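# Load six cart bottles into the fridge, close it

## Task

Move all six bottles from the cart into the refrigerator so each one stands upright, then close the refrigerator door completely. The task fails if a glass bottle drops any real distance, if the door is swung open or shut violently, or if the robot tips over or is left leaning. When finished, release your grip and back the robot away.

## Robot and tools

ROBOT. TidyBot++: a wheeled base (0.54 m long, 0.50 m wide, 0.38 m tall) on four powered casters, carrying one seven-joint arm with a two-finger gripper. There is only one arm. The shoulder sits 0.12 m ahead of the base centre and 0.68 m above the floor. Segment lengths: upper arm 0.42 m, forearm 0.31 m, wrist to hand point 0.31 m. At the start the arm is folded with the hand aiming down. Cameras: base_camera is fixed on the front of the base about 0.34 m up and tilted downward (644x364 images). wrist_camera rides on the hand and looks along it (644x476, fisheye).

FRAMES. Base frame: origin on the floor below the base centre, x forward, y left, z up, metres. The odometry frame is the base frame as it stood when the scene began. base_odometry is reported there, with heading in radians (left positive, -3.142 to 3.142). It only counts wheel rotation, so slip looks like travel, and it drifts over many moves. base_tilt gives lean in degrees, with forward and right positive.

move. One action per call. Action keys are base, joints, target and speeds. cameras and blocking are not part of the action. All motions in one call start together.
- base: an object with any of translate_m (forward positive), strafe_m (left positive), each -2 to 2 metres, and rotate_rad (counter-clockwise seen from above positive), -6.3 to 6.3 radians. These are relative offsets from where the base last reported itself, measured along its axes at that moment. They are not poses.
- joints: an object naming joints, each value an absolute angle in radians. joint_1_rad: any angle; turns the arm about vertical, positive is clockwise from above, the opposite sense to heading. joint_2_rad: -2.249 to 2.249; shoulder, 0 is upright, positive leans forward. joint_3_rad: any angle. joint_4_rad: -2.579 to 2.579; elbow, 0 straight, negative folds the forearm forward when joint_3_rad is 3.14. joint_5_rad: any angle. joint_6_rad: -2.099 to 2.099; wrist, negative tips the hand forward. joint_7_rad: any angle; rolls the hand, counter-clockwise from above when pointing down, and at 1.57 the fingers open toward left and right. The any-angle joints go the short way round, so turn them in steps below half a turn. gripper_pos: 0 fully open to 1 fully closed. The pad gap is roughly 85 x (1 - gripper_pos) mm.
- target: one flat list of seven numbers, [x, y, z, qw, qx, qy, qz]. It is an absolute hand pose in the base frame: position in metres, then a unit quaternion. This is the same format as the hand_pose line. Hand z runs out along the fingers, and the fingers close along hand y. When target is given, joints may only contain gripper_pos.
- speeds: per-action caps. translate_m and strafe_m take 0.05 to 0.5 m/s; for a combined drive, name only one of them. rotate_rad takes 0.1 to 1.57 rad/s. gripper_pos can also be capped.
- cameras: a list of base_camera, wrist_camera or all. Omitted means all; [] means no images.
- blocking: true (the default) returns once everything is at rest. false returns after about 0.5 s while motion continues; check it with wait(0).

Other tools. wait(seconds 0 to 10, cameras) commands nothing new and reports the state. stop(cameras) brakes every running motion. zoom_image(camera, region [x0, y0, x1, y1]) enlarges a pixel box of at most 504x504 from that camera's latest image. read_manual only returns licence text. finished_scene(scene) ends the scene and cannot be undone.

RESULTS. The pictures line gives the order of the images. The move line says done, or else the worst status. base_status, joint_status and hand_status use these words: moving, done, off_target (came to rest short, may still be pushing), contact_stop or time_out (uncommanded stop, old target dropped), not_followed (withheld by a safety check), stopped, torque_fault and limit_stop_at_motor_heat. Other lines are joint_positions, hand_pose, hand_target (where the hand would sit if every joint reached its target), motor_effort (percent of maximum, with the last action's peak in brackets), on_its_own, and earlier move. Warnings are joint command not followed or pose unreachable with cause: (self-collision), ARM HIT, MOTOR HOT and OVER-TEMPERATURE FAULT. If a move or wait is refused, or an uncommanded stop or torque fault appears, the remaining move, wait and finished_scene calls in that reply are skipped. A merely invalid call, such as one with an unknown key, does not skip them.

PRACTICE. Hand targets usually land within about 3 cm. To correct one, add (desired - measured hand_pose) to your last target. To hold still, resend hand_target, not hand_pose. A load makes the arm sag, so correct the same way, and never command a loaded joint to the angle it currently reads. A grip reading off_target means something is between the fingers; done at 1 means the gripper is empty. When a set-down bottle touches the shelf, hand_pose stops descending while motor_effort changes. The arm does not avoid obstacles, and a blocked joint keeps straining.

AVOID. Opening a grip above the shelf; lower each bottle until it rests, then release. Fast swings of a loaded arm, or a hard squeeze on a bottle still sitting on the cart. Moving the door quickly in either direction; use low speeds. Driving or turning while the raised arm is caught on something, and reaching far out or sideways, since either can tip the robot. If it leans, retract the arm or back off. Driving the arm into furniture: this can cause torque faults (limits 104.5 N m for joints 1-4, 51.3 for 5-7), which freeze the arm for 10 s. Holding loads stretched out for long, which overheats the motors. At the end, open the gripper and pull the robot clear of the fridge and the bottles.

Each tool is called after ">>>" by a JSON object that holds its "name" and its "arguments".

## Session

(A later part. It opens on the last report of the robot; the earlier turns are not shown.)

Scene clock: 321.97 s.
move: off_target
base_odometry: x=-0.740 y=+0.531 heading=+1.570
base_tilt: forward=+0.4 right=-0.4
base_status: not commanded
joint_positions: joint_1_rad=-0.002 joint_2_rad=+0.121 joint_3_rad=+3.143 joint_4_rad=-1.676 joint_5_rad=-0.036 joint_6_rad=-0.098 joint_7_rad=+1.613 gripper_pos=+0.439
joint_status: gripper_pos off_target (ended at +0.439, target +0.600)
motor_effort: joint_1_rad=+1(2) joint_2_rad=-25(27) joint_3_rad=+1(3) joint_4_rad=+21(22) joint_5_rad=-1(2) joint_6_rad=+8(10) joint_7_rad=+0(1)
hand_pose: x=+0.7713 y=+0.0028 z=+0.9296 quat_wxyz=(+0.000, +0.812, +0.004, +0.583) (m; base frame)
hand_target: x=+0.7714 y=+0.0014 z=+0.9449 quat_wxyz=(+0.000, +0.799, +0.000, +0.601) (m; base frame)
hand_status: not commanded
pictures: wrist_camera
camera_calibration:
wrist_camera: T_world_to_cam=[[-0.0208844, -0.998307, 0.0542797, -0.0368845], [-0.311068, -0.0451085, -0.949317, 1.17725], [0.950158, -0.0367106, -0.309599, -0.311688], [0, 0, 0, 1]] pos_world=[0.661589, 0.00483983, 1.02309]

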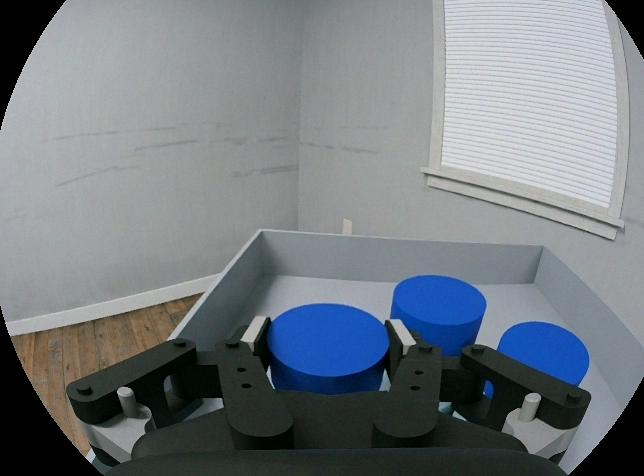

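>>> {"name": "move", "arguments": {"joints": {"joint_2_rad": 0.03, "joint_4_rad": -1.25, "joint_6_rad": -0.565}, "cameras": []}}

>>> {"name": "move", "arguments": {"base": {"translate_m": -0.2}, "speeds": {"translate_m": 0.3}, "cameras": ["wrist_camera"]}}

>>> {"name": "move", "arguments": {"base": {"translate_m": 0.055, "strafe_m": 0.314, "rotate_rad": 2.312}, "speeds": {"strafe_m": 0.25, "rotate_rad": 0.9}, "joints": {"joint_1_rad": -0.31}, "cameras": ["wrist_camera"]}}

>>> {"name": "move", "arguments": {"base": {"translate_m": 0.62}, "speeds": {"translate_m": 0.25}, "cameras": ["wrist_camera"]}}

>>> {"name": "move", "arguments": {"joints": {"joint_2_rad": 0.018, "joint_4_rad": -1.385, "joint_6_rad": -0.43}, "cameras": ["wrist_camera"]}}

>>> {"name": "move", "arguments": {"joints": {"joint_2_rad": 0.016, "joint_4_rad": -1.42, "joint_6_rad": -0.395}, "cameras": ["wrist_camera"]}}

Scene clock: 328.30 s.
move: done
base_odometry: x=-0.740 y=+0.531 heading=+1.570
base_tilt: forward=+0.4 right=-0.4
base_status: not commanded
joint_positions: joint_1_rad=-0.002 joint_2_rad=+0.065 joint_3_rad=+3.143 joint_4_rad=-1.289 joint_5_rad=-0.036 joint_6_rad=-0.538 joint_7_rad=+1.613 gripper_pos=+0.439
joint_status: all done
motor_effort: joint_1_rad=+0(1) joint_2_rad=-29(35) joint_3_rad=+1(2) joint_4_rad=+26(28) joint_5_rad=+0(2) joint_6_rad=+12(13) joint_7_rad=+1(1)
hand_pose: x=+0.7489 y=+0.0074 z=+1.0710 quat_wxyz=(-0.004, +0.811, +0.010, +0.585) (m; base frame)
hand_target: x=+0.7324 y=+0.0014 z=+1.1082 quat_wxyz=(+0.000, +0.797, +0.000, +0.604) (m; base frame)
hand_status: not commanded
pictures: none
No camera images: "cameras" was empty.

Scene clock: 330.00 s.
move: done
base_odometry: x=-0.740 y=+0.331 heading=+1.570
base_tilt: forward=+0.3 right=-0.4
base_status: done
joint_positions: joint_1_rad=-0.002 joint_2_rad=+0.059 joint_3_rad=+3.143 joint_4_rad=-1.288 joint_5_rad=-0.036 joint_6_rad=-0.545 joint_7_rad=+1.613 gripper_pos=+0.439
joint_status: not commanded
motor_effort: joint_1_rad=+0(2) joint_2_rad=-29(33) joint_3_rad=+1(3) joint_4_rad=+26(27) joint_5_rad=-1(1) joint_6_rad=+12(13) joint_7_rad=+0(1)
hand_pose: x=+0.7458 y=+0.0076 z=+1.0731 quat_wxyz=(-0.005, +0.811, +0.010, +0.585) (m; base frame)
hand_target: x=+0.7324 y=+0.0014 z=+1.1082 quat_wxyz=(+0.000, +0.797, +0.000, +0.604) (m; base frame)
hand_status: not commanded
pictures: wrist_camera
camera_calibration:
wrist_camera: T_world_to_cam=[[-0.00498639, -0.998523, 0.0540977, -0.0521123], [-0.307314, -0.0499502, -0.950296, 1.30406], [0.951595, -0.0213635, -0.306611, -0.247295], [0, 0, 0, 1]] pos_world=[0.63582, 0.0078195, 1.16624]

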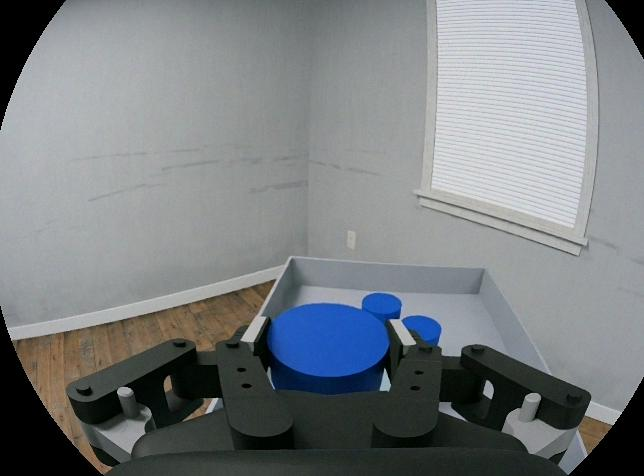

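Scene clock: 333.63 s.
move: done
base_odometry: x=-1.054 y=+0.386 heading=-2.401
base_tilt: forward=+0.4 right=-0.4
base_status: done
joint_positions: joint_1_rad=-0.313 joint_2_rad=+0.077 joint_3_rad=+3.136 joint_4_rad=-1.288 joint_5_rad=-0.033 joint_6_rad=-0.545 joint_7_rad=+1.613 gripper_pos=+0.439
joint_status: all done
motor_effort: joint_1_rad=+0(7) joint_2_rad=-30(34) joint_3_rad=+1(6) joint_4_rad=+26(27) joint_5_rad=-1(3) joint_6_rad=+12(12) joint_7_rad=+0(1)
hand_pose: x=+0.7185 y=+0.2044 z=+1.0621 quat_wxyz=(-0.095, +0.804, +0.139, +0.570) (m; base frame)
hand_target: x=+0.7028 y=+0.1884 z=+1.1082 quat_wxyz=(-0.093, +0.788, +0.123, +0.597) (m; base frame)
hand_status: not commanded
pictures: wrist_camera
camera_calibration:
wrist_camera: T_world_to_cam=[[0.307442, -0.949903, 0.0562461, -0.091813], [-0.291393, -0.150251, -0.94473, 1.2983], [0.905853, 0.27406, -0.322988, -0.230629], [0, 0, 0, 1]] pos_world=[0.615458, 0.171063, 1.15721]

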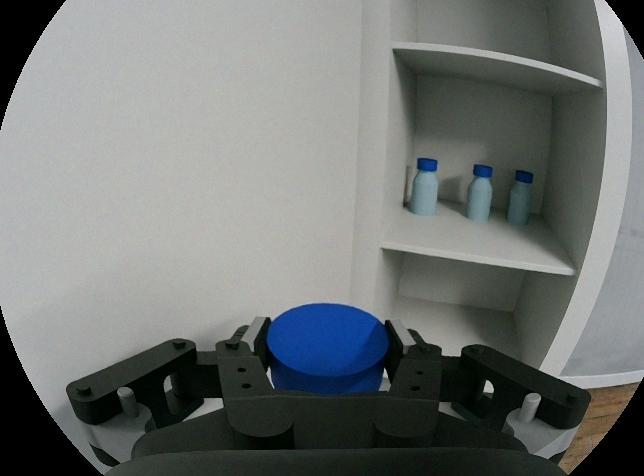

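Scene clock: 336.97 s.
move: done
base_odometry: x=-1.511 y=-0.032 heading=-2.401
base_tilt: forward=+0.4 right=-0.4
base_status: done
joint_positions: joint_1_rad=-0.313 joint_2_rad=+0.069 joint_3_rad=+3.136 joint_4_rad=-1.288 joint_5_rad=-0.033 joint_6_rad=-0.547 joint_7_rad=+1.613 gripper_pos=+0.439
joint_status: not commanded
motor_effort: joint_1_rad=+0(2) joint_2_rad=-29(33) joint_3_rad=+1(2) joint_4_rad=+25(27) joint_5_rad=-1(1) joint_6_rad=+12(13) joint_7_rad=+0(1)
hand_pose: x=+0.7155 y=+0.2034 z=+1.0669 quat_wxyz=(-0.095, +0.802, +0.139, +0.573) (m; base frame)
hand_target: x=+0.7028 y=+0.1884 z=+1.1082 quat_wxyz=(-0.093, +0.788, +0.123, +0.597) (m; base frame)
hand_status: not commanded
pictures: wrist_camera
camera_calibration:
wrist_camera: T_world_to_cam=[[0.306992, -0.950047, 0.0562675, -0.0918158], [-0.285113, -0.148215, -0.946965, 1.29927], [0.908001, 0.274669, -0.316371, -0.234754], [0, 0, 0, 1]] pos_world=[0.611781, 0.16982, 1.16126]

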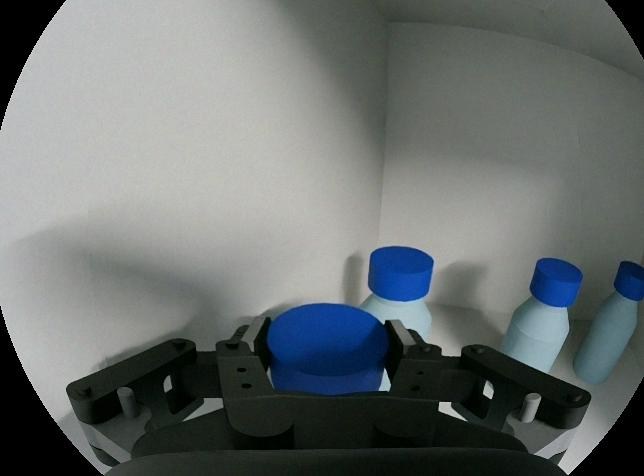

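Scene clock: 338.00 s.
move: done
base_odometry: x=-1.511 y=-0.032 heading=-2.401
base_tilt: forward=+0.4 right=-0.4
base_status: not commanded
joint_positions: joint_1_rad=-0.313 joint_2_rad=+0.048 joint_3_rad=+3.136 joint_4_rad=-1.382 joint_5_rad=-0.033 joint_6_rad=-0.473 joint_7_rad=+1.613 gripper_pos=+0.439
joint_status: all done
motor_effort: joint_1_rad=+1(2) joint_2_rad=-26(30) joint_3_rad=+2(3) joint_4_rad=+23(27) joint_5_rad=+0(1) joint_6_rad=+9(12) joint_7_rad=+0(1)
hand_pose: x=+0.7113 y=+0.2014 z=+1.0443 quat_wxyz=(-0.095, +0.803, +0.138, +0.572) (m; base frame)
hand_target: x=+0.7073 y=+0.1899 z=+1.0743 quat_wxyz=(-0.094, +0.784, +0.122, +0.601) (m; base frame)
hand_status: not commanded
pictures: wrist_camera
camera_calibration:
wrist_camera: T_world_to_cam=[[0.304771, -0.950781, 0.0559497, -0.0891178], [-0.286446, -0.147527, -0.94667, 1.2768], [0.90833, 0.272491, -0.317309, -0.236405], [0, 0, 0, 1]] pos_world=[0.60763, 0.16805, 1.13868]

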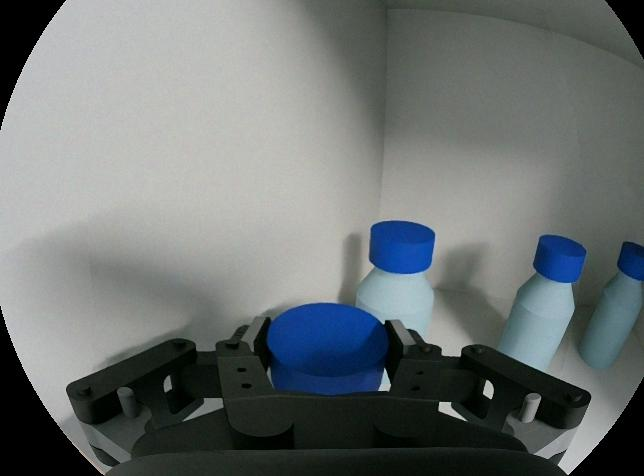

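Scene clock: 338.67 s.
move: done
base_odometry: x=-1.511 y=-0.032 heading=-2.401
base_tilt: forward=+0.4 right=-0.5
base_status: not commanded
joint_positions: joint_1_rad=-0.313 joint_2_rad=+0.038 joint_3_rad=+3.136 joint_4_rad=-1.412 joint_5_rad=-0.033 joint_6_rad=-0.435 joint_7_rad=+1.613 gripper_pos=+0.439
joint_status: all done
motor_effort: joint_1_rad=+2(3) joint_2_rad=-25(26) joint_3_rad=+3(3) joint_4_rad=+21(22) joint_5_rad=+1(1) joint_6_rad=+8(9) joint_7_rad=+0(1)
hand_pose: x=+0.7099 y=+0.2005 z=+1.0439 quat_wxyz=(-0.095, +0.797, +0.137, +0.580) (m; base frame)
hand_target: x=+0.7081 y=+0.1901 z=+1.0647 quat_wxyz=(-0.094, +0.783, +0.122, +0.602) (m; base frame)
hand_status: not commanded
pictures: wrist_camera
camera_calibration:
wrist_camera: T_world_to_cam=[[0.302564, -0.951502, 0.0556657, -0.0874391], [-0.269739, -0.141496, -0.952481, 1.26889], [0.914164, 0.273172, -0.299469, -0.257916], [0, 0, 0, 1]] pos_world=[0.604504, 0.166801, 1.13623]

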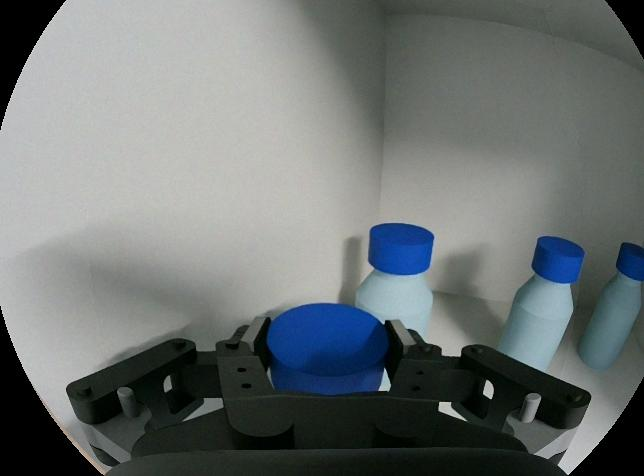

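>>> {"name": "move", "arguments": {"joints": {"gripper_pos": 0.05}, "cameras": []}}

>>> {"name": "move", "arguments": {"base": {"translate_m": -0.114, "strafe_m": -0.037}, "speeds": {"translate_m": 0.2}, "cameras": ["wrist_camera"]}}

>>> {"name": "move", "arguments": {"base": {"translate_m": -0.52}, "speeds": {"translate_m": 0.4}, "joints": {"joint_1_rad": 0.0}, "cameras": ["wrist_camera"]}}

Scene clock: 342.07 s.
move: done
base_odometry: x=-1.511 y=-0.032 heading=-2.401
base_tilt: forward=+0.4 right=-0.4
base_status: not commanded
joint_positions: joint_1_rad=-0.313 joint_2_rad=+0.036 joint_3_rad=+3.137 joint_4_rad=-1.413 joint_5_rad=-0.033 joint_6_rad=-0.435 joint_7_rad=+1.613 gripper_pos=+0.050
joint_status: all done
motor_effort: joint_1_rad=+0(2) joint_2_rad=-24(26) joint_3_rad=+1(3) joint_4_rad=+22(22) joint_5_rad=-1(1) joint_6_rad=+8(9) joint_7_rad=+0(1)
hand_pose: x=+0.7094 y=+0.2003 z=+1.0447 quat_wxyz=(-0.096, +0.797, +0.137, +0.580) (m; base frame)
hand_target: x=+0.7081 y=+0.1901 z=+1.0647 quat_wxyz=(-0.094, +0.783, +0.122, +0.602) (m; base frame)
hand_status: not commanded
pictures: none
No camera images: "cameras" was empty.

Scene clock: 343.40 s.
move: done
base_odometry: x=-1.452 y=+0.072 heading=-2.401
base_tilt: forward=+0.4 right=-0.4
base_status: done
joint_positions: joint_1_rad=-0.313 joint_2_rad=+0.021 joint_3_rad=+3.137 joint_4_rad=-1.413 joint_5_rad=-0.033 joint_6_rad=-0.434 joint_7_rad=+1.613 gripper_pos=+0.050
joint_status: not commanded
motor_effort: joint_1_rad=+0(2) joint_2_rad=-23(28) joint_3_rad=+1(2) joint_4_rad=+20(22) joint_5_rad=-1(1) joint_6_rad=+8(9) joint_7_rad=-1(1)
hand_pose: x=+0.7042 y=+0.1986 z=+1.0539 quat_wxyz=(-0.096, +0.793, +0.136, +0.587) (m; base frame)
hand_target: x=+0.7081 y=+0.1901 z=+1.0647 quat_wxyz=(-0.094, +0.783, +0.122, +0.602) (m; base frame)
hand_status: not commanded
pictures: wrist_camera
camera_calibration:
wrist_camera: T_world_to_cam=[[0.301554, -0.951828, 0.0555732, -0.0872318], [-0.254756, -0.136604, -0.957308, 1.27017], [0.918784, 0.274522, -0.283677, -0.269323], [0, 0, 0, 1]] pos_world=[0.597339, 0.164416, 1.14439]

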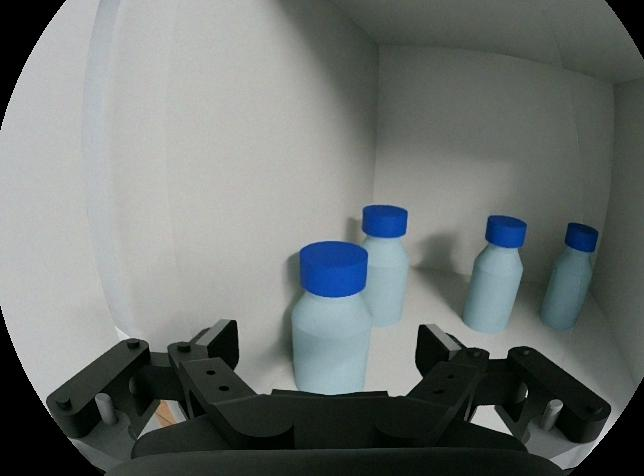

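Scene clock: 345.67 s.
move: done
base_odometry: x=-1.069 y=+0.424 heading=-2.400
base_tilt: forward=+0.3 right=-0.3
base_status: done
joint_positions: joint_1_rad=-0.016 joint_2_rad=+0.018 joint_3_rad=+3.139 joint_4_rad=-1.414 joint_5_rad=-0.033 joint_6_rad=-0.433 joint_7_rad=+1.613 gripper_pos=+0.050
joint_status: all done
motor_effort: joint_1_rad=+0(2) joint_2_rad=-23(27) joint_3_rad=+1(2) joint_4_rad=+21(23) joint_5_rad=-1(1) joint_6_rad=+8(9) joint_7_rad=+1(1)
hand_pose: x=+0.7356 y=+0.0169 z=+1.0557 quat_wxyz=(-0.008, +0.803, +0.016, +0.596) (m; base frame)
hand_target: x=+0.7381 y=+0.0014 z=+1.0647 quat_wxyz=(+0.000, +0.793, +0.000, +0.609) (m; base frame)
hand_status: not commanded
pictures: wrist_camera
camera_calibration:
wrist_camera: T_world_to_cam=[[0.00679605, -0.99843, 0.0556004, -0.0521455], [-0.280526, -0.0552726, -0.958254, 1.27365], [0.959822, -0.00908503, -0.280461, -0.276598], [0, 0, 0, 1]] pos_world=[0.623131, 0.0158212, 1.1458]

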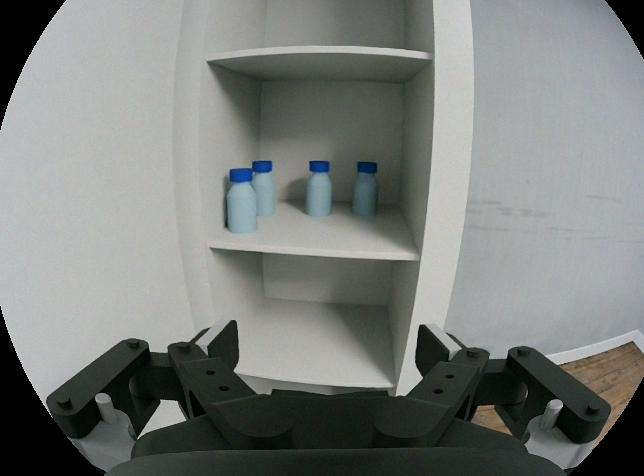

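>>> {"name": "move", "arguments": {"base": {"translate_m": -0.56, "strafe_m": 0.525, "rotate_rad": -1.962}, "speeds": {"strafe_m": 0.35, "rotate_rad": 1.0}, "joints": {"joint_2_rad": 0.111, "joint_4_rad": -1.68, "joint_6_rad": -0.061, "gripper_pos": 0.25}, "cameras": ["wrist_camera"]}}

Scene clock: 354.87 s.
move: done
base_odometry: x=-0.301 y=+0.414 heading=+1.920
base_tilt: forward=+0.4 right=-0.4
base_status: done
joint_positions: joint_1_rad=+0.002 joint_2_rad=+0.126 joint_3_rad=+3.147 joint_4_rad=-1.676 joint_5_rad=-0.033 joint_6_rad=-0.103 joint_7_rad=+1.613 gripper_pos=+0.250
joint_status: all done
motor_effort: joint_1_rad=+0(4) joint_2_rad=-27(31) joint_3_rad=+1(3) joint_4_rad=+20(23) joint_5_rad=-1(1) joint_6_rad=+8(9) joint_7_rad=+0(1)
hand_pose: x=+0.7718 y=-0.0024 z=+0.9251 quat_wxyz=(+0.004, +0.815, +0.002, +0.580) (m; base frame)
hand_target: x=+0.7714 y=+0.0014 z=+0.9449 quat_wxyz=(+0.000, +0.799, +0.000, +0.601) (m; base frame)
hand_status: not commanded
pictures: wrist_camera
camera_calibration:
wrist_camera: T_world_to_cam=[[-0.0277416, -0.997962, 0.0574737, -0.0395245], [-0.320542, -0.0455785, -0.946137, 1.17729], [0.946828, -0.0446701, -0.318624, -0.302868], [0, 0, 0, 1]] pos_world=[0.663038, 0.000686075, 1.01965]

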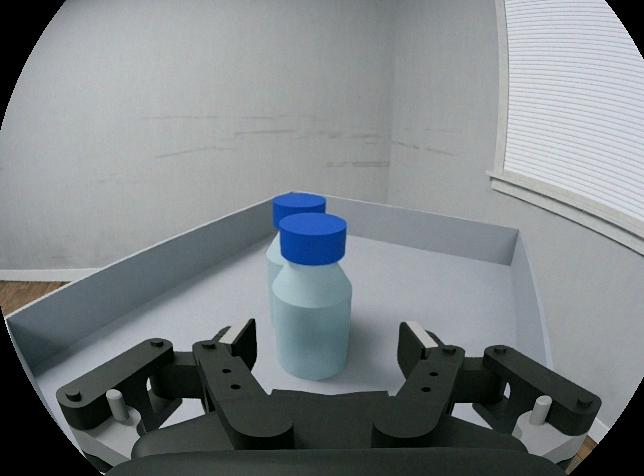

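>>> {"name": "move", "arguments": {"base": {"strafe_m": 0.010, "translate_m": 0.085}, "speeds": {"translate_m": 0.15}, "cameras": ["wrist_camera"]}}

Scene clock: 357.53 s.
move: done
base_odometry: x=-0.339 y=+0.491 heading=+1.920
base_tilt: forward=+0.4 right=-0.4
base_status: done
joint_positions: joint_1_rad=+0.002 joint_2_rad=+0.122 joint_3_rad=+3.147 joint_4_rad=-1.677 joint_5_rad=-0.033 joint_6_rad=-0.102 joint_7_rad=+1.613 gripper_pos=+0.250
joint_status: not commanded
motor_effort: joint_1_rad=+1(1) joint_2_rad=-27(30) joint_3_rad=+1(1) joint_4_rad=+21(23) joint_5_rad=-1(1) joint_6_rad=+8(9) joint_7_rad=+0(1)
hand_pose: x=+0.7709 y=-0.0024 z=+0.9280 quat_wxyz=(+0.004, +0.813, +0.002, +0.582) (m; base frame)
hand_target: x=+0.7714 y=+0.0014 z=+0.9449 quat_wxyz=(+0.000, +0.799, +0.000, +0.601) (m; base frame)
hand_status: not commanded
pictures: wrist_camera
camera_calibration:
wrist_camera: T_world_to_cam=[[-0.028088, -0.997959, 0.0573573, -0.0393528], [-0.315599, -0.0455915, -0.947797, 1.17748], [0.948477, -0.0447237, -0.313674, -0.30701], [0, 0, 0, 1]] pos_world=[0.6617, 0.000680189, 1.02197]

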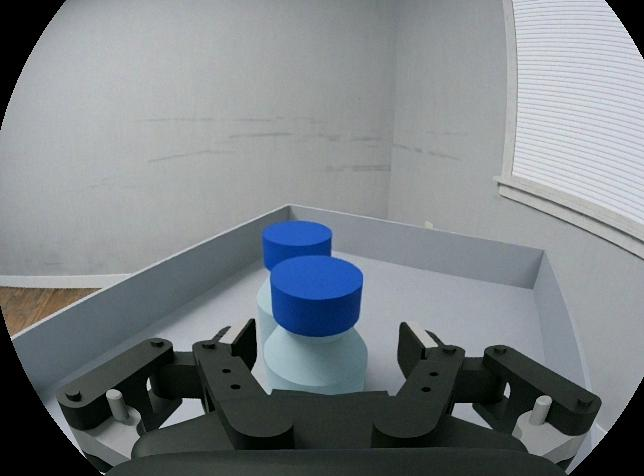

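>>> {"name": "move", "arguments": {"base": {"strafe_m": 0.006, "translate_m": 0.046}, "speeds": {"translate_m": 0.1}, "cameras": ["wrist_camera"]}}

>>> {"name": "move", "arguments": {"joints": {"gripper_pos": 0.6}, "cameras": ["wrist_camera"]}}

Scene clock: 360.90 s.
move: done
base_odometry: x=-0.361 y=+0.532 heading=+1.920
base_tilt: forward=+0.4 right=-0.4
base_status: done
joint_positions: joint_1_rad=+0.002 joint_2_rad=+0.120 joint_3_rad=+3.147 joint_4_rad=-1.677 joint_5_rad=-0.033 joint_6_rad=-0.101 joint_7_rad=+1.613 gripper_pos=+0.250
joint_status: not commanded
motor_effort: joint_1_rad=+1(1) joint_2_rad=-27(30) joint_3_rad=+1(2) joint_4_rad=+21(22) joint_5_rad=-1(1) joint_6_rad=+8(9) joint_7_rad=+0(1)
hand_pose: x=+0.7706 y=-0.0024 z=+0.9291 quat_wxyz=(+0.004, +0.813, +0.002, +0.583) (m; base frame)
hand_target: x=+0.7714 y=+0.0014 z=+0.9449 quat_wxyz=(+0.000, +0.799, +0.000, +0.601) (m; base frame)
hand_status: not commanded
pictures: wrist_camera
camera_calibration:
wrist_camera: T_world_to_cam=[[-0.0282358, -0.997957, 0.0573097, -0.0392775], [-0.313543, -0.045597, -0.948479, 1.17753], [0.949154, -0.0447501, -0.311615, -0.308769], [0, 0, 0, 1]] pos_world=[0.661165, 0.000676963, 1.02289]

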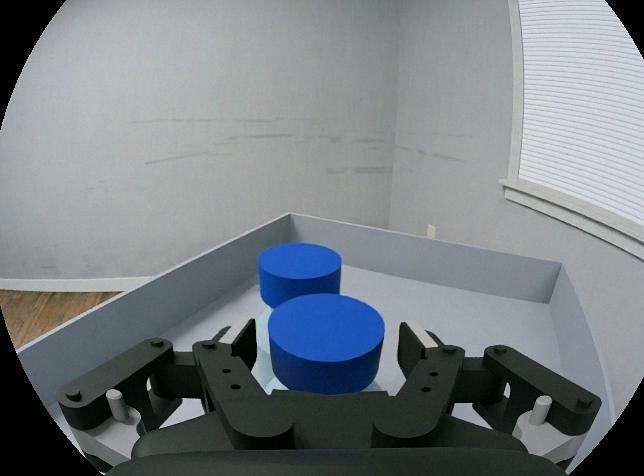

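Scene clock: 361.63 s.
move: off_target
base_odometry: x=-0.361 y=+0.532 heading=+1.920
base_tilt: forward=+0.4 right=-0.4
base_status: not commanded
joint_positions: joint_1_rad=+0.002 joint_2_rad=+0.120 joint_3_rad=+3.147 joint_4_rad=-1.677 joint_5_rad=-0.033 joint_6_rad=-0.100 joint_7_rad=+1.613 gripper_pos=+0.458
joint_status: gripper_pos off_target (ended at +0.458, target +0.600)
motor_effort: joint_1_rad=+0(1) joint_2_rad=-26(28) joint_3_rad=+1(2) joint_4_rad=+20(23) joint_5_rad=-1(1) joint_6_rad=+9(9) joint_7_rad=+0(1)
hand_pose: x=+0.7706 y=-0.0025 z=+0.9295 quat_wxyz=(+0.004, +0.812, +0.002, +0.583) (m; base frame)
hand_target: x=+0.7714 y=+0.0014 z=+0.9449 quat_wxyz=(+0.000, +0.799, +0.000, +0.601) (m; base frame)
hand_status: not commanded
pictures: wrist_camera
camera_calibration:
wrist_camera: T_world_to_cam=[[-0.0283446, -0.997955, 0.0572916, -0.0392123], [-0.31239, -0.0456003, -0.948859, 1.17734], [0.949531, -0.0447923, -0.310459, -0.30998], [0, 0, 0, 1]] pos_world=[0.661013, 0.000670021, 1.02314]

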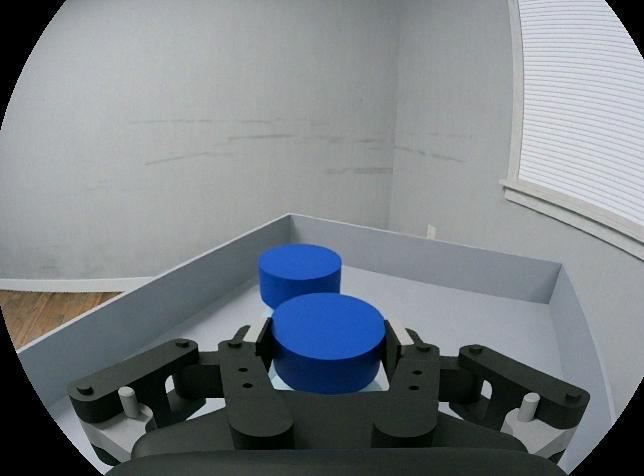

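Need ~12 mm more.

>>> {"name": "move", "arguments": {"joints": {"gripper_pos": 0.27}, "cameras": []}}

>>> {"name": "move", "arguments": {"base": {"translate_m": 0.014}, "cameras": []}}

>>> {"name": "move", "arguments": {"joints": {"gripper_pos": 0.6}, "cameras": ["wrist_camera"]}}

Scene clock: 363.97 s.
move: done
base_odometry: x=-0.361 y=+0.532 heading=+1.920
base_tilt: forward=+0.4 right=-0.4
base_status: not commanded
joint_positions: joint_1_rad=+0.002 joint_2_rad=+0.120 joint_3_rad=+3.147 joint_4_rad=-1.677 joint_5_rad=-0.033 joint_6_rad=-0.099 joint_7_rad=+1.613 gripper_pos=+0.270
joint_status: all done
motor_effort: joint_1_rad=+0(1) joint_2_rad=-27(29) joint_3_rad=+1(1) joint_4_rad=+21(23) joint_5_rad=+0(1) joint_6_rad=+8(9) joint_7_rad=+0(1)
hand_pose: x=+0.7706 y=-0.0025 z=+0.9295 quat_wxyz=(+0.004, +0.812, +0.002, +0.583) (m; base frame)
hand_target: x=+0.7714 y=+0.0014 z=+0.9449 quat_wxyz=(+0.000, +0.799, +0.000, +0.601) (m; base frame)
hand_status: not commanded
pictures: none
No camera images: "cameras" was empty.

Scene clock: 364.67 s.
move: done
base_odometry: x=-0.366 y=+0.546 heading=+1.920
base_tilt: forward=+0.4 right=-0.4
base_status: done
joint_positions: joint_1_rad=+0.002 joint_2_rad=+0.122 joint_3_rad=+3.147 joint_4_rad=-1.677 joint_5_rad=-0.033 joint_6_rad=-0.099 joint_7_rad=+1.613 gripper_pos=+0.270
joint_status: not commanded
motor_effort: joint_1_rad=+0(1) joint_2_rad=-26(29) joint_3_rad=+0(2) joint_4_rad=+21(22) joint_5_rad=-1(1) joint_6_rad=+8(9) joint_7_rad=+1(1)
hand_pose: x=+0.7713 y=-0.0025 z=+0.9280 quat_wxyz=(+0.004, +0.813, +0.002, +0.582) (m; base frame)
hand_target: x=+0.7714 y=+0.0014 z=+0.9449 quat_wxyz=(+0.000, +0.799, +0.000, +0.601) (m; base frame)
hand_status: not commanded
pictures: none
No camera images: "cameras" was empty.

Scene clock: 365.40 s.
move: off_target
base_odometry: x=-0.366 y=+0.546 heading=+1.920
base_tilt: forward=+0.4 right=-0.4
base_status: not commanded
joint_positions: joint_1_rad=+0.002 joint_2_rad=+0.122 joint_3_rad=+3.147 joint_4_rad=-1.677 joint_5_rad=-0.033 joint_6_rad=-0.098 joint_7_rad=+1.613 gripper_pos=+0.435
joint_status: gripper_pos off_target (ended at +0.435, target +0.600)
motor_effort: joint_1_rad=+0(1) joint_2_rad=-26(27) joint_3_rad=+1(1) joint_4_rad=+22(23) joint_5_rad=-1(1) joint_6_rad=+8(9) joint_7_rad=+0(1)
hand_pose: x=+0.7712 y=-0.0025 z=+0.9283 quat_wxyz=(+0.004, +0.813, +0.001, +0.583) (m; base frame)
hand_target: x=+0.7714 y=+0.0014 z=+0.9449 quat_wxyz=(+0.000, +0.799, +0.000, +0.601) (m; base frame)
hand_status: not commanded
pictures: wrist_camera
camera_calibration:
wrist_camera: T_world_to_cam=[[-0.028349, -0.997952, 0.0573363, -0.0391825], [-0.313256, -0.0456006, -0.948573, 1.17681], [0.949246, -0.044852, -0.311322, -0.309977], [0, 0, 0, 1]] pos_world=[0.661775, 0.000657837, 1.02203]

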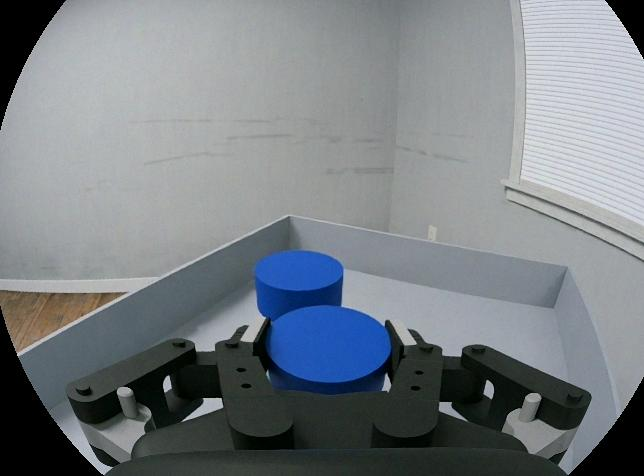

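>>> {"name": "move", "arguments": {"joints": {"joint_2_rad": 0.03, "joint_4_rad": -1.25, "joint_6_rad": -0.565}, "cameras": []}}

>>> {"name": "move", "arguments": {"base": {"translate_m": -0.2}, "speeds": {"translate_m": 0.3}, "cameras": ["wrist_camera"]}}

>>> {"name": "move", "arguments": {"base": {"translate_m": 0.286, "strafe_m": 0.701, "rotate_rad": 1.962}, "speeds": {"strafe_m": 0.3, "rotate_rad": 0.8}, "joints": {"joint_1_rad": -0.1}, "cameras": ["wrist_camera"]}}

Scene clock: 371.07 s.
move: done
base_odometry: x=-0.366 y=+0.546 heading=+1.920
base_tilt: forward=+0.4 right=-0.4
base_status: not commanded
joint_positions: joint_1_rad=+0.002 joint_2_rad=+0.059 joint_3_rad=+3.147 joint_4_rad=-1.283 joint_5_rad=-0.033 joint_6_rad=-0.532 joint_7_rad=+1.613 gripper_pos=+0.435
joint_status: all done
motor_effort: joint_1_rad=+1(1) joint_2_rad=-28(34) joint_3_rad=+1(1) joint_4_rad=+25(27) joint_5_rad=+0(1) joint_6_rad=+11(13) joint_7_rad=+0(1)
hand_pose: x=+0.7470 y=+0.0019 z=+1.0806 quat_wxyz=(-0.001, +0.806, +0.007, +0.593) (m; base frame)
hand_target: x=+0.7325 y=+0.0014 z=+1.1082 quat_wxyz=(+0.000, +0.797, +0.000, +0.604) (m; base frame)
hand_status: not commanded
pictures: none
No camera images: "cameras" was empty.

Scene clock: 372.70 s.
move: done
base_odometry: x=-0.297 y=+0.357 heading=+1.920
base_tilt: forward=+0.4 right=-0.4
base_status: done
joint_positions: joint_1_rad=+0.002 joint_2_rad=+0.052 joint_3_rad=+3.147 joint_4_rad=-1.282 joint_5_rad=-0.033 joint_6_rad=-0.539 joint_7_rad=+1.613 gripper_pos=+0.435
joint_status: not commanded
motor_effort: joint_1_rad=+1(3) joint_2_rad=-28(32) joint_3_rad=+1(2) joint_4_rad=+25(27) joint_5_rad=-1(1) joint_6_rad=+11(12) joint_7_rad=+1(1)
hand_pose: x=+0.7435 y=+0.0023 z=+1.0836 quat_wxyz=(-0.001, +0.805, +0.008, +0.593) (m; base frame)
hand_target: x=+0.7325 y=+0.0014 z=+1.1082 quat_wxyz=(+0.000, +0.797, +0.000, +0.604) (m; base frame)
hand_status: not commanded
pictures: wrist_camera
camera_calibration:
wrist_camera: T_world_to_cam=[[-0.0147252, -0.998286, 0.0566333, -0.0534959], [-0.28854, -0.0499875, -0.956162, 1.30546], [0.957355, -0.0304206, -0.287309, -0.267188], [0, 0, 0, 1]] pos_world=[0.631683, 0.00372454, 1.1745]

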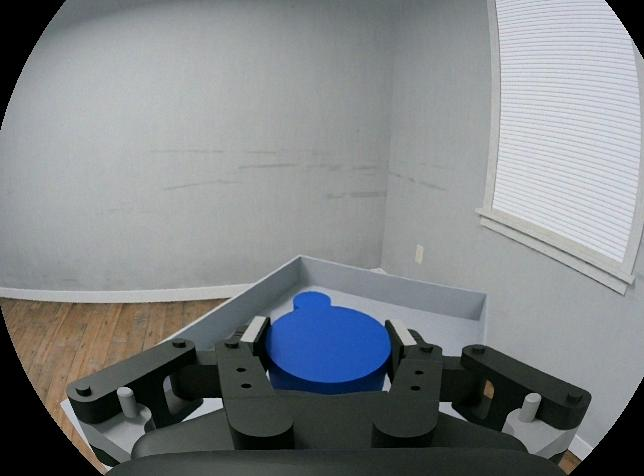

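Scene clock: 376.23 s.
move: done
base_odometry: x=-1.054 y=+0.386 heading=-2.401
base_tilt: forward=+0.4 right=-0.4
base_status: done
joint_positions: joint_1_rad=-0.092 joint_2_rad=+0.057 joint_3_rad=+3.145 joint_4_rad=-1.282 joint_5_rad=-0.033 joint_6_rad=-0.540 joint_7_rad=+1.613 gripper_pos=+0.435
joint_status: all done
motor_effort: joint_1_rad=+0(7) joint_2_rad=-28(30) joint_3_rad=+1(5) joint_4_rad=+25(25) joint_5_rad=+0(3) joint_6_rad=+12(12) joint_7_rad=+0(1)
hand_pose: x=+0.7426 y=+0.0620 z=+1.0801 quat_wxyz=(-0.029, +0.806, +0.046, +0.590) (m; base frame)
hand_target: x=+0.7293 y=+0.0626 z=+1.1082 quat_wxyz=(-0.030, +0.796, +0.040, +0.603) (m; base frame)
hand_status: not commanded
pictures: wrist_camera
camera_calibration:
wrist_camera: T_world_to_cam=[[0.080935, -0.995093, 0.0569132, -0.0651954], [-0.287747, -0.0779966, -0.954525, 1.30425], [0.95428, 0.0608779, -0.292648, -0.263133], [0, 0, 0, 1]] pos_world=[0.631674, 0.0528708, 1.17165]

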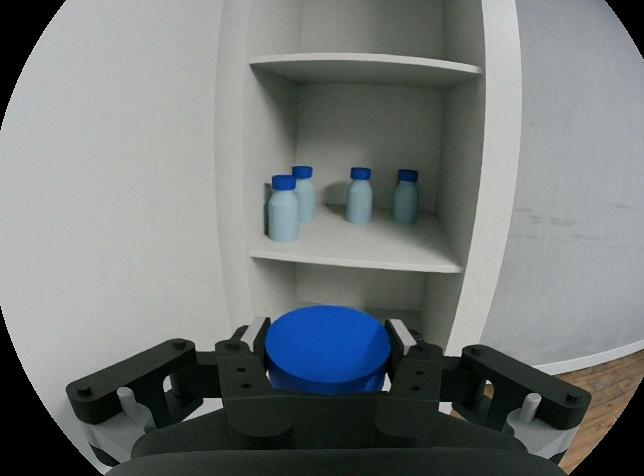

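>>> {"name": "move", "arguments": {"base": {"translate_m": 0.59}, "speeds": {"translate_m": 0.25}, "cameras": ["wrist_camera"]}}

>>> {"name": "move", "arguments": {"joints": {"joint_2_rad": 0.018, "joint_4_rad": -1.385, "joint_6_rad": -0.43}, "cameras": []}}

>>> {"name": "move", "arguments": {"joints": {"joint_2_rad": 0.016, "joint_4_rad": -1.42, "joint_6_rad": -0.395}, "cameras": ["wrist_camera"]}}

Scene clock: 383.23 s.
move: done
base_odometry: x=-1.489 y=-0.012 heading=-2.401
base_tilt: forward=+0.4 right=-0.4
base_status: done
joint_positions: joint_1_rad=-0.092 joint_2_rad=+0.062 joint_3_rad=+3.145 joint_4_rad=-1.282 joint_5_rad=-0.033 joint_6_rad=-0.541 joint_7_rad=+1.613 gripper_pos=+0.435
joint_status: not commanded
motor_effort: joint_1_rad=+0(2) joint_2_rad=-28(32) joint_3_rad=+1(3) joint_4_rad=+25(26) joint_5_rad=+0(2) joint_6_rad=+11(12) joint_7_rad=+0(1)
hand_pose: x=+0.7444 y=+0.0623 z=+1.0768 quat_wxyz=(-0.029, +0.807, +0.046, +0.588) (m; base frame)
hand_target: x=+0.7293 y=+0.0626 z=+1.1082 quat_wxyz=(-0.030, +0.796, +0.040, +0.603) (m; base frame)
hand_status: not commanded
pictures: wrist_camera
camera_calibration:
wrist_camera: T_world_to_cam=[[0.0814378, -0.995049, 0.0569765, -0.065336], [-0.293153, -0.0785518, -0.952833, 1.30392], [0.952591, 0.0608938, -0.298098, -0.258653], [0, 0, 0, 1]] pos_world=[0.63396, 0.0531633, 1.16904]

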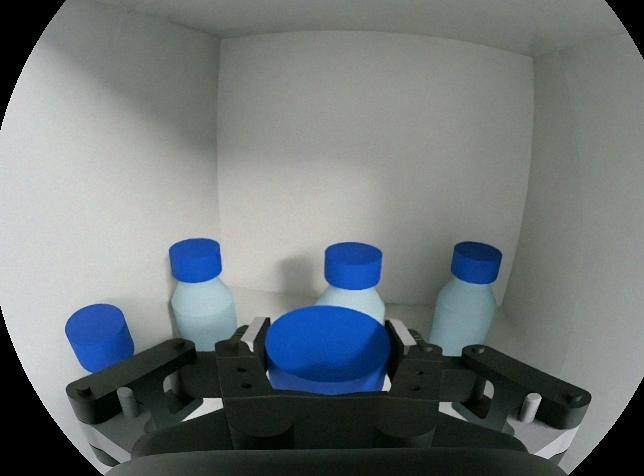

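Scene clock: 384.27 s.
move: done
base_odometry: x=-1.489 y=-0.012 heading=-2.401
base_tilt: forward=+0.4 right=-0.4
base_status: not commanded
joint_positions: joint_1_rad=-0.092 joint_2_rad=+0.049 joint_3_rad=+3.145 joint_4_rad=-1.383 joint_5_rad=-0.033 joint_6_rad=-0.474 joint_7_rad=+1.613 gripper_pos=+0.435
joint_status: all done
motor_effort: joint_1_rad=+1(1) joint_2_rad=-26(29) joint_3_rad=+2(2) joint_4_rad=+23(26) joint_5_rad=-1(1) joint_6_rad=+9(12) joint_7_rad=+0(1)
hand_pose: x=+0.7420 y=+0.0615 z=+1.0437 quat_wxyz=(-0.028, +0.814, +0.046, +0.579) (m; base frame)
hand_target: x=+0.7340 y=+0.0631 z=+1.0743 quat_wxyz=(-0.031, +0.793, +0.039, +0.608) (m; base frame)
hand_status: not commanded
pictures: none
No camera images: "cameras" was empty.

Scene clock: 384.93 s.
move: done
base_odometry: x=-1.489 y=-0.012 heading=-2.401
base_tilt: forward=+0.4 right=-0.4
base_status: not commanded
joint_positions: joint_1_rad=-0.092 joint_2_rad=+0.038 joint_3_rad=+3.145 joint_4_rad=-1.413 joint_5_rad=-0.033 joint_6_rad=-0.436 joint_7_rad=+1.613 gripper_pos=+0.435
joint_status: all done
motor_effort: joint_1_rad=+2(2) joint_2_rad=-24(26) joint_3_rad=+3(3) joint_4_rad=+22(24) joint_5_rad=+0(1) joint_6_rad=+8(9) joint_7_rad=+1(1)
hand_pose: x=+0.7401 y=+0.0611 z=+1.0432 quat_wxyz=(-0.028, +0.808, +0.045, +0.587) (m; base frame)
hand_target: x=+0.7348 y=+0.0631 z=+1.0647 quat_wxyz=(-0.031, +0.792, +0.039, +0.609) (m; base frame)
hand_status: not commanded
pictures: wrist_camera
camera_calibration:
wrist_camera: T_world_to_cam=[[0.0784734, -0.995325, 0.0563052, -0.0613559], [-0.29603, -0.077197, -0.952054, 1.27179], [0.95195, 0.0580429, -0.300704, -0.261151], [0, 0, 0, 1]] pos_world=[0.629904, 0.0522668, 1.13573]

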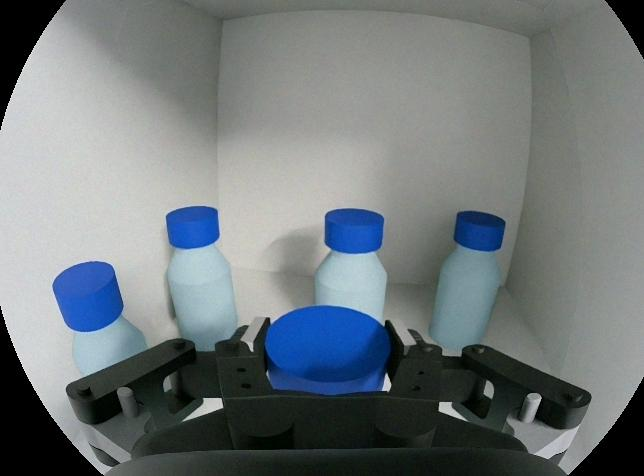

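>>> {"name": "move", "arguments": {"joints": {"gripper_pos": 0.17}, "cameras": ["wrist_camera"]}}

>>> {"name": "move", "arguments": {"base": {"translate_m": -0.115, "strafe_m": -0.011}, "speeds": {"translate_m": 0.2}, "cameras": ["wrist_camera"]}}

>>> {"name": "move", "arguments": {"base": {"translate_m": -0.49}, "speeds": {"translate_m": 0.4}, "joints": {"joint_1_rad": 0.0}, "cameras": ["wrist_camera"]}}

Scene clock: 388.07 s.
move: done
base_odometry: x=-1.489 y=-0.012 heading=-2.401
base_tilt: forward=+0.4 right=-0.4
base_status: not commanded
joint_positions: joint_1_rad=-0.092 joint_2_rad=+0.037 joint_3_rad=+3.145 joint_4_rad=-1.413 joint_5_rad=-0.033 joint_6_rad=-0.435 joint_7_rad=+1.613 gripper_pos=+0.170
joint_status: all done
motor_effort: joint_1_rad=+0(2) joint_2_rad=-24(26) joint_3_rad=+1(3) joint_4_rad=+22(23) joint_5_rad=-1(1) joint_6_rad=+9(9) joint_7_rad=+0(1)
hand_pose: x=+0.7396 y=+0.0610 z=+1.0441 quat_wxyz=(-0.028, +0.808, +0.045, +0.587) (m; base frame)
hand_target: x=+0.7348 y=+0.0631 z=+1.0647 quat_wxyz=(-0.031, +0.792, +0.039, +0.609) (m; base frame)
hand_status: not commanded
pictures: wrist_camera
camera_calibration:
wrist_camera: T_world_to_cam=[[0.078377, -0.99533, 0.0563446, -0.0613915], [-0.294627, -0.0771201, -0.952495, 1.27186], [0.952393, 0.0580532, -0.299295, -0.262155], [0, 0, 0, 1]] pos_world=[0.629209, 0.0521998, 1.13644]

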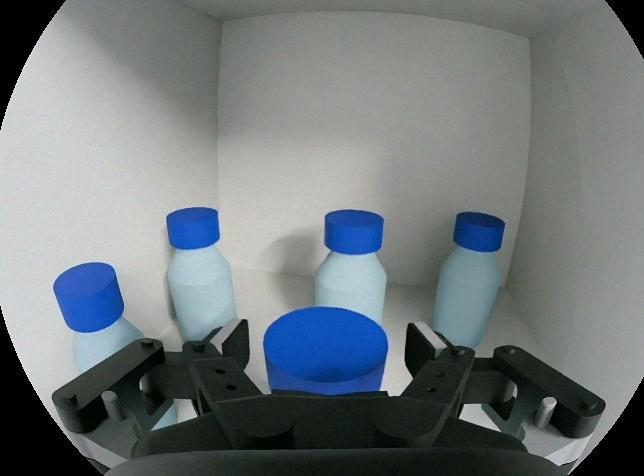

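Scene clock: 389.33 s.
move: done
base_odometry: x=-1.412 y=+0.074 heading=-2.401
base_tilt: forward=+0.4 right=-0.3
base_status: done
joint_positions: joint_1_rad=-0.092 joint_2_rad=+0.020 joint_3_rad=+3.145 joint_4_rad=-1.414 joint_5_rad=-0.033 joint_6_rad=-0.434 joint_7_rad=+1.613 gripper_pos=+0.170
joint_status: not commanded
motor_effort: joint_1_rad=+1(2) joint_2_rad=-23(29) joint_3_rad=+1(2) joint_4_rad=+22(22) joint_5_rad=+0(1) joint_6_rad=+9(9) joint_7_rad=+0(1)
hand_pose: x=+0.7337 y=+0.0608 z=+1.0541 quat_wxyz=(-0.029, +0.803, +0.045, +0.594) (m; base frame)
hand_target: x=+0.7348 y=+0.0631 z=+1.0647 quat_wxyz=(-0.031, +0.792, +0.039, +0.609) (m; base frame)
hand_status: not commanded
pictures: wrist_camera
camera_calibration:
wrist_camera: T_world_to_cam=[[0.0778764, -0.995383, 0.0561032, -0.0611331], [-0.278716, -0.0757672, -0.95738, 1.27305], [0.957211, 0.0589205, -0.283329, -0.27395], [0, 0, 0, 1]] pos_world=[0.621809, 0.0517462, 1.14461]

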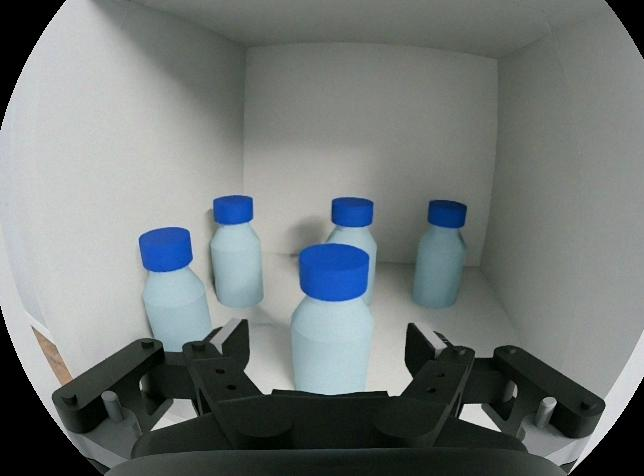

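Scene clock: 391.53 s.
move: done
base_odometry: x=-1.050 y=+0.405 heading=-2.401
base_tilt: forward=+0.4 right=-0.4
base_status: done
joint_positions: joint_1_rad=-0.010 joint_2_rad=+0.018 joint_3_rad=+3.145 joint_4_rad=-1.414 joint_5_rad=-0.033 joint_6_rad=-0.433 joint_7_rad=+1.613 gripper_pos=+0.170
joint_status: all done
motor_effort: joint_1_rad=+1(2) joint_2_rad=-23(27) joint_3_rad=+1(2) joint_4_rad=+21(22) joint_5_rad=+0(2) joint_6_rad=+8(9) joint_7_rad=+1(1)
hand_pose: x=+0.7359 y=+0.0096 z=+1.0554 quat_wxyz=(-0.004, +0.803, +0.011, +0.596) (m; base frame)
hand_target: x=+0.7381 y=+0.0014 z=+1.0647 quat_wxyz=(+0.000, +0.793, +0.000, +0.609) (m; base frame)
hand_status: not commanded
pictures: wrist_camera
camera_calibration:
wrist_camera: T_world_to_cam=[[-0.0050598, -0.998414, 0.0560701, -0.0512032], [-0.281551, -0.0523801, -0.958115, 1.27362], [0.959533, -0.0206345, -0.28084, -0.276285], [0, 0, 0, 1]] pos_world=[0.623435, 0.00988947, 1.14556]

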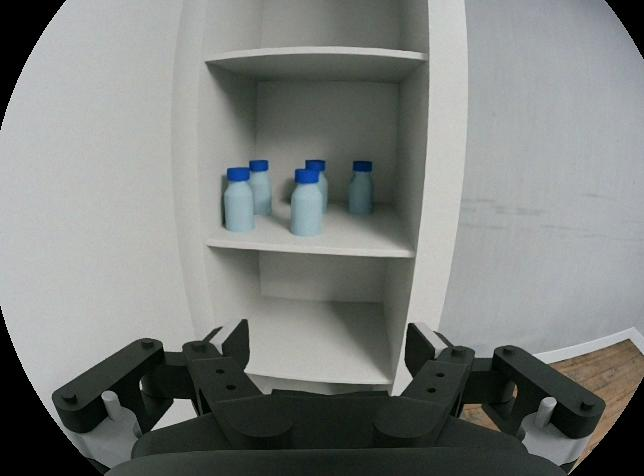

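>>> {"name": "move", "arguments": {"base": {"translate_m": -0.263, "strafe_m": 0.275, "rotate_rad": -2.312}, "speeds": {"strafe_m": 0.3, "rotate_rad": 1.2}, "joints": {"joint_2_rad": 0.111, "joint_4_rad": -1.68, "joint_6_rad": -0.061, "gripper_pos": 0.2}, "cameras": ["wrist_camera"]}}

Scene clock: 397.70 s.
move: done
base_odometry: x=-0.671 y=+0.380 heading=+1.571
base_tilt: forward=+0.4 right=-0.4
base_status: done
joint_positions: joint_1_rad=-0.003 joint_2_rad=+0.127 joint_3_rad=+3.144 joint_4_rad=-1.674 joint_5_rad=-0.033 joint_6_rad=-0.103 joint_7_rad=+1.613 gripper_pos=+0.200
joint_status: all done
motor_effort: joint_1_rad=+0(3) joint_2_rad=-27(32) joint_3_rad=+1(3) joint_4_rad=+21(23) joint_5_rad=-1(1) joint_6_rad=+8(9) joint_7_rad=+0(1)
hand_pose: x=+0.7726 y=+0.0031 z=+0.9251 quat_wxyz=(+0.001, +0.815, +0.005, +0.580) (m; base frame)
hand_target: x=+0.7714 y=+0.0014 z=+0.9449 quat_wxyz=(+0.000, +0.799, +0.000, +0.601) (m; base frame)
hand_status: not commanded
pictures: wrist_camera
camera_calibration:
wrist_camera: T_world_to_cam=[[-0.0190815, -0.998167, 0.0574395, -0.0406557], [-0.319851, -0.0483366, -0.946234, 1.17739], [0.947276, -0.0364276, -0.318343, -0.304], [0, 0, 0, 1]] pos_world=[0.663784, 0.00525564, 1.01964]

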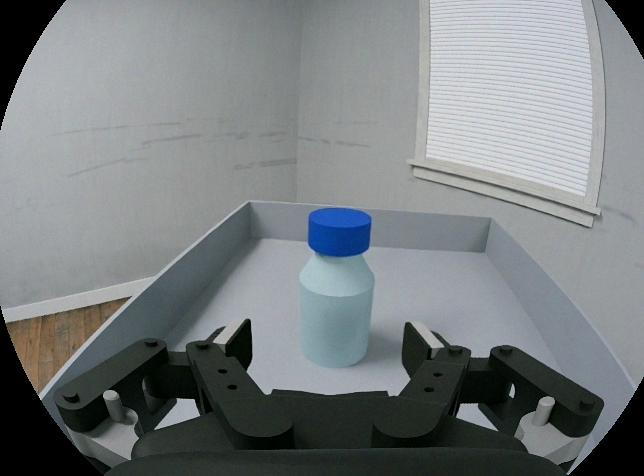

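>>> {"name": "move", "arguments": {"base": {"strafe_m": -0.010, "translate_m": 0.1}, "speeds": {"translate_m": 0.15}, "cameras": ["wrist_camera"]}}

Scene clock: 401.13 s.
move: done
base_odometry: x=-0.661 y=+0.480 heading=+1.570
base_tilt: forward=+0.4 right=-0.4
base_status: done
joint_positions: joint_1_rad=-0.003 joint_2_rad=+0.123 joint_3_rad=+3.144 joint_4_rad=-1.675 joint_5_rad=-0.033 joint_6_rad=-0.102 joint_7_rad=+1.613 gripper_pos=+0.200
joint_status: not commanded
motor_effort: joint_1_rad=+1(2) joint_2_rad=-26(29) joint_3_rad=+1(2) joint_4_rad=+22(23) joint_5_rad=-1(1) joint_6_rad=+9(9) joint_7_rad=+0(1)
hand_pose: x=+0.7715 y=+0.0030 z=+0.9284 quat_wxyz=(+0.001, +0.813, +0.005, +0.582) (m; base frame)
hand_target: x=+0.7714 y=+0.0014 z=+0.9449 quat_wxyz=(+0.000, +0.799, +0.000, +0.601) (m; base frame)
hand_status: not commanded
pictures: wrist_camera
camera_calibration:
wrist_camera: T_world_to_cam=[[-0.0195072, -0.998165, 0.0573226, -0.0404828], [-0.314471, -0.0482981, -0.948038, 1.17765], [0.949067, -0.0365199, -0.312952, -0.308307], [0, 0, 0, 1]] pos_world=[0.662151, 0.00521056, 1.02229]

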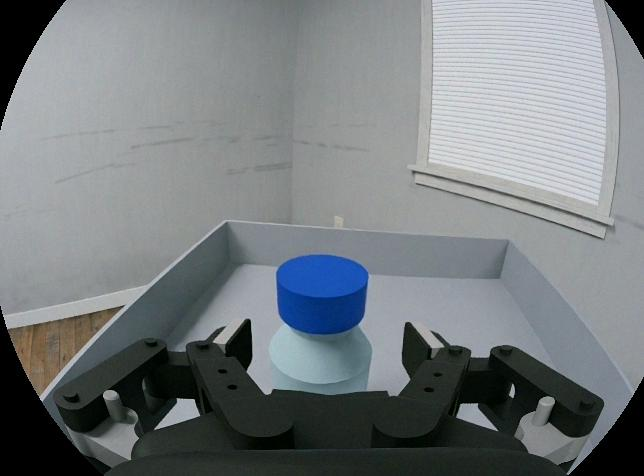

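>>> {"name": "move", "arguments": {"base": {"strafe_m": 0.003, "translate_m": 0.052}, "speeds": {"translate_m": 0.1}, "cameras": []}}

>>> {"name": "move", "arguments": {"joints": {"gripper_pos": 0.6}, "cameras": ["wrist_camera"]}}

Scene clock: 404.00 s.
move: done
base_odometry: x=-0.663 y=+0.532 heading=+1.570
base_tilt: forward=+0.3 right=-0.4
base_status: done
joint_positions: joint_1_rad=-0.003 joint_2_rad=+0.121 joint_3_rad=+3.144 joint_4_rad=-1.675 joint_5_rad=-0.033 joint_6_rad=-0.101 joint_7_rad=+1.613 gripper_pos=+0.200
joint_status: not commanded
motor_effort: joint_1_rad=+0(2) joint_2_rad=-27(29) joint_3_rad=+1(1) joint_4_rad=+22(23) joint_5_rad=-1(1) joint_6_rad=+8(9) joint_7_rad=+1(1)
hand_pose: x=+0.7711 y=+0.0030 z=+0.9297 quat_wxyz=(+0.001, +0.813, +0.005, +0.583) (m; base frame)
hand_target: x=+0.7714 y=+0.0014 z=+0.9449 quat_wxyz=(+0.000, +0.799, +0.000, +0.601) (m; base frame)
hand_status: not commanded
pictures: none
No camera images: "cameras" was empty.

Scene clock: 404.77 s.
move: off_target
base_odometry: x=-0.663 y=+0.532 heading=+1.570
base_tilt: forward=+0.4 right=-0.4
base_status: not commanded
joint_positions: joint_1_rad=-0.003 joint_2_rad=+0.120 joint_3_rad=+3.144 joint_4_rad=-1.675 joint_5_rad=-0.033 joint_6_rad=-0.100 joint_7_rad=+1.613 gripper_pos=+0.449
joint_status: gripper_pos off_target (ended at +0.449, target +0.600)
motor_effort: joint_1_rad=+1(2) joint_2_rad=-25(27) joint_3_rad=+2(3) joint_4_rad=+20(22) joint_5_rad=+0(1) joint_6_rad=+9(9) joint_7_rad=+0(1)
hand_pose: x=+0.7711 y=+0.0032 z=+0.9301 quat_wxyz=(+0.001, +0.812, +0.005, +0.583) (m; base frame)
hand_target: x=+0.7714 y=+0.0014 z=+0.9449 quat_wxyz=(+0.000, +0.799, +0.000, +0.601) (m; base frame)
hand_status: not commanded
pictures: wrist_camera
camera_calibration:
wrist_camera: T_world_to_cam=[[-0.0195416, -0.99817, 0.0572276, -0.040352], [-0.311002, -0.0483303, -0.94918, 1.17757], [0.950208, -0.0363464, -0.309489, -0.311448], [0, 0, 0, 1]] pos_world=[0.661378, 0.00531402, 1.02364]

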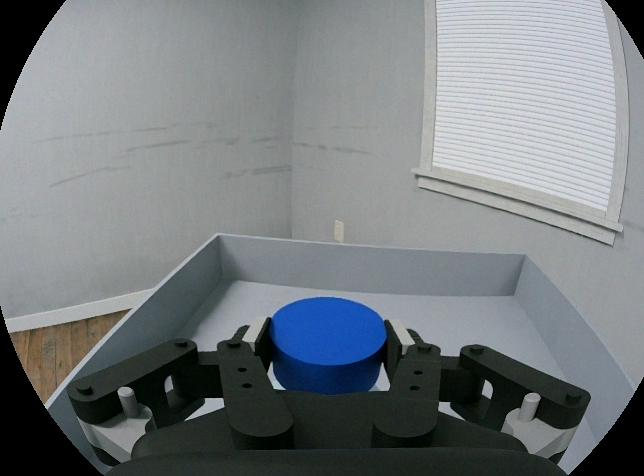

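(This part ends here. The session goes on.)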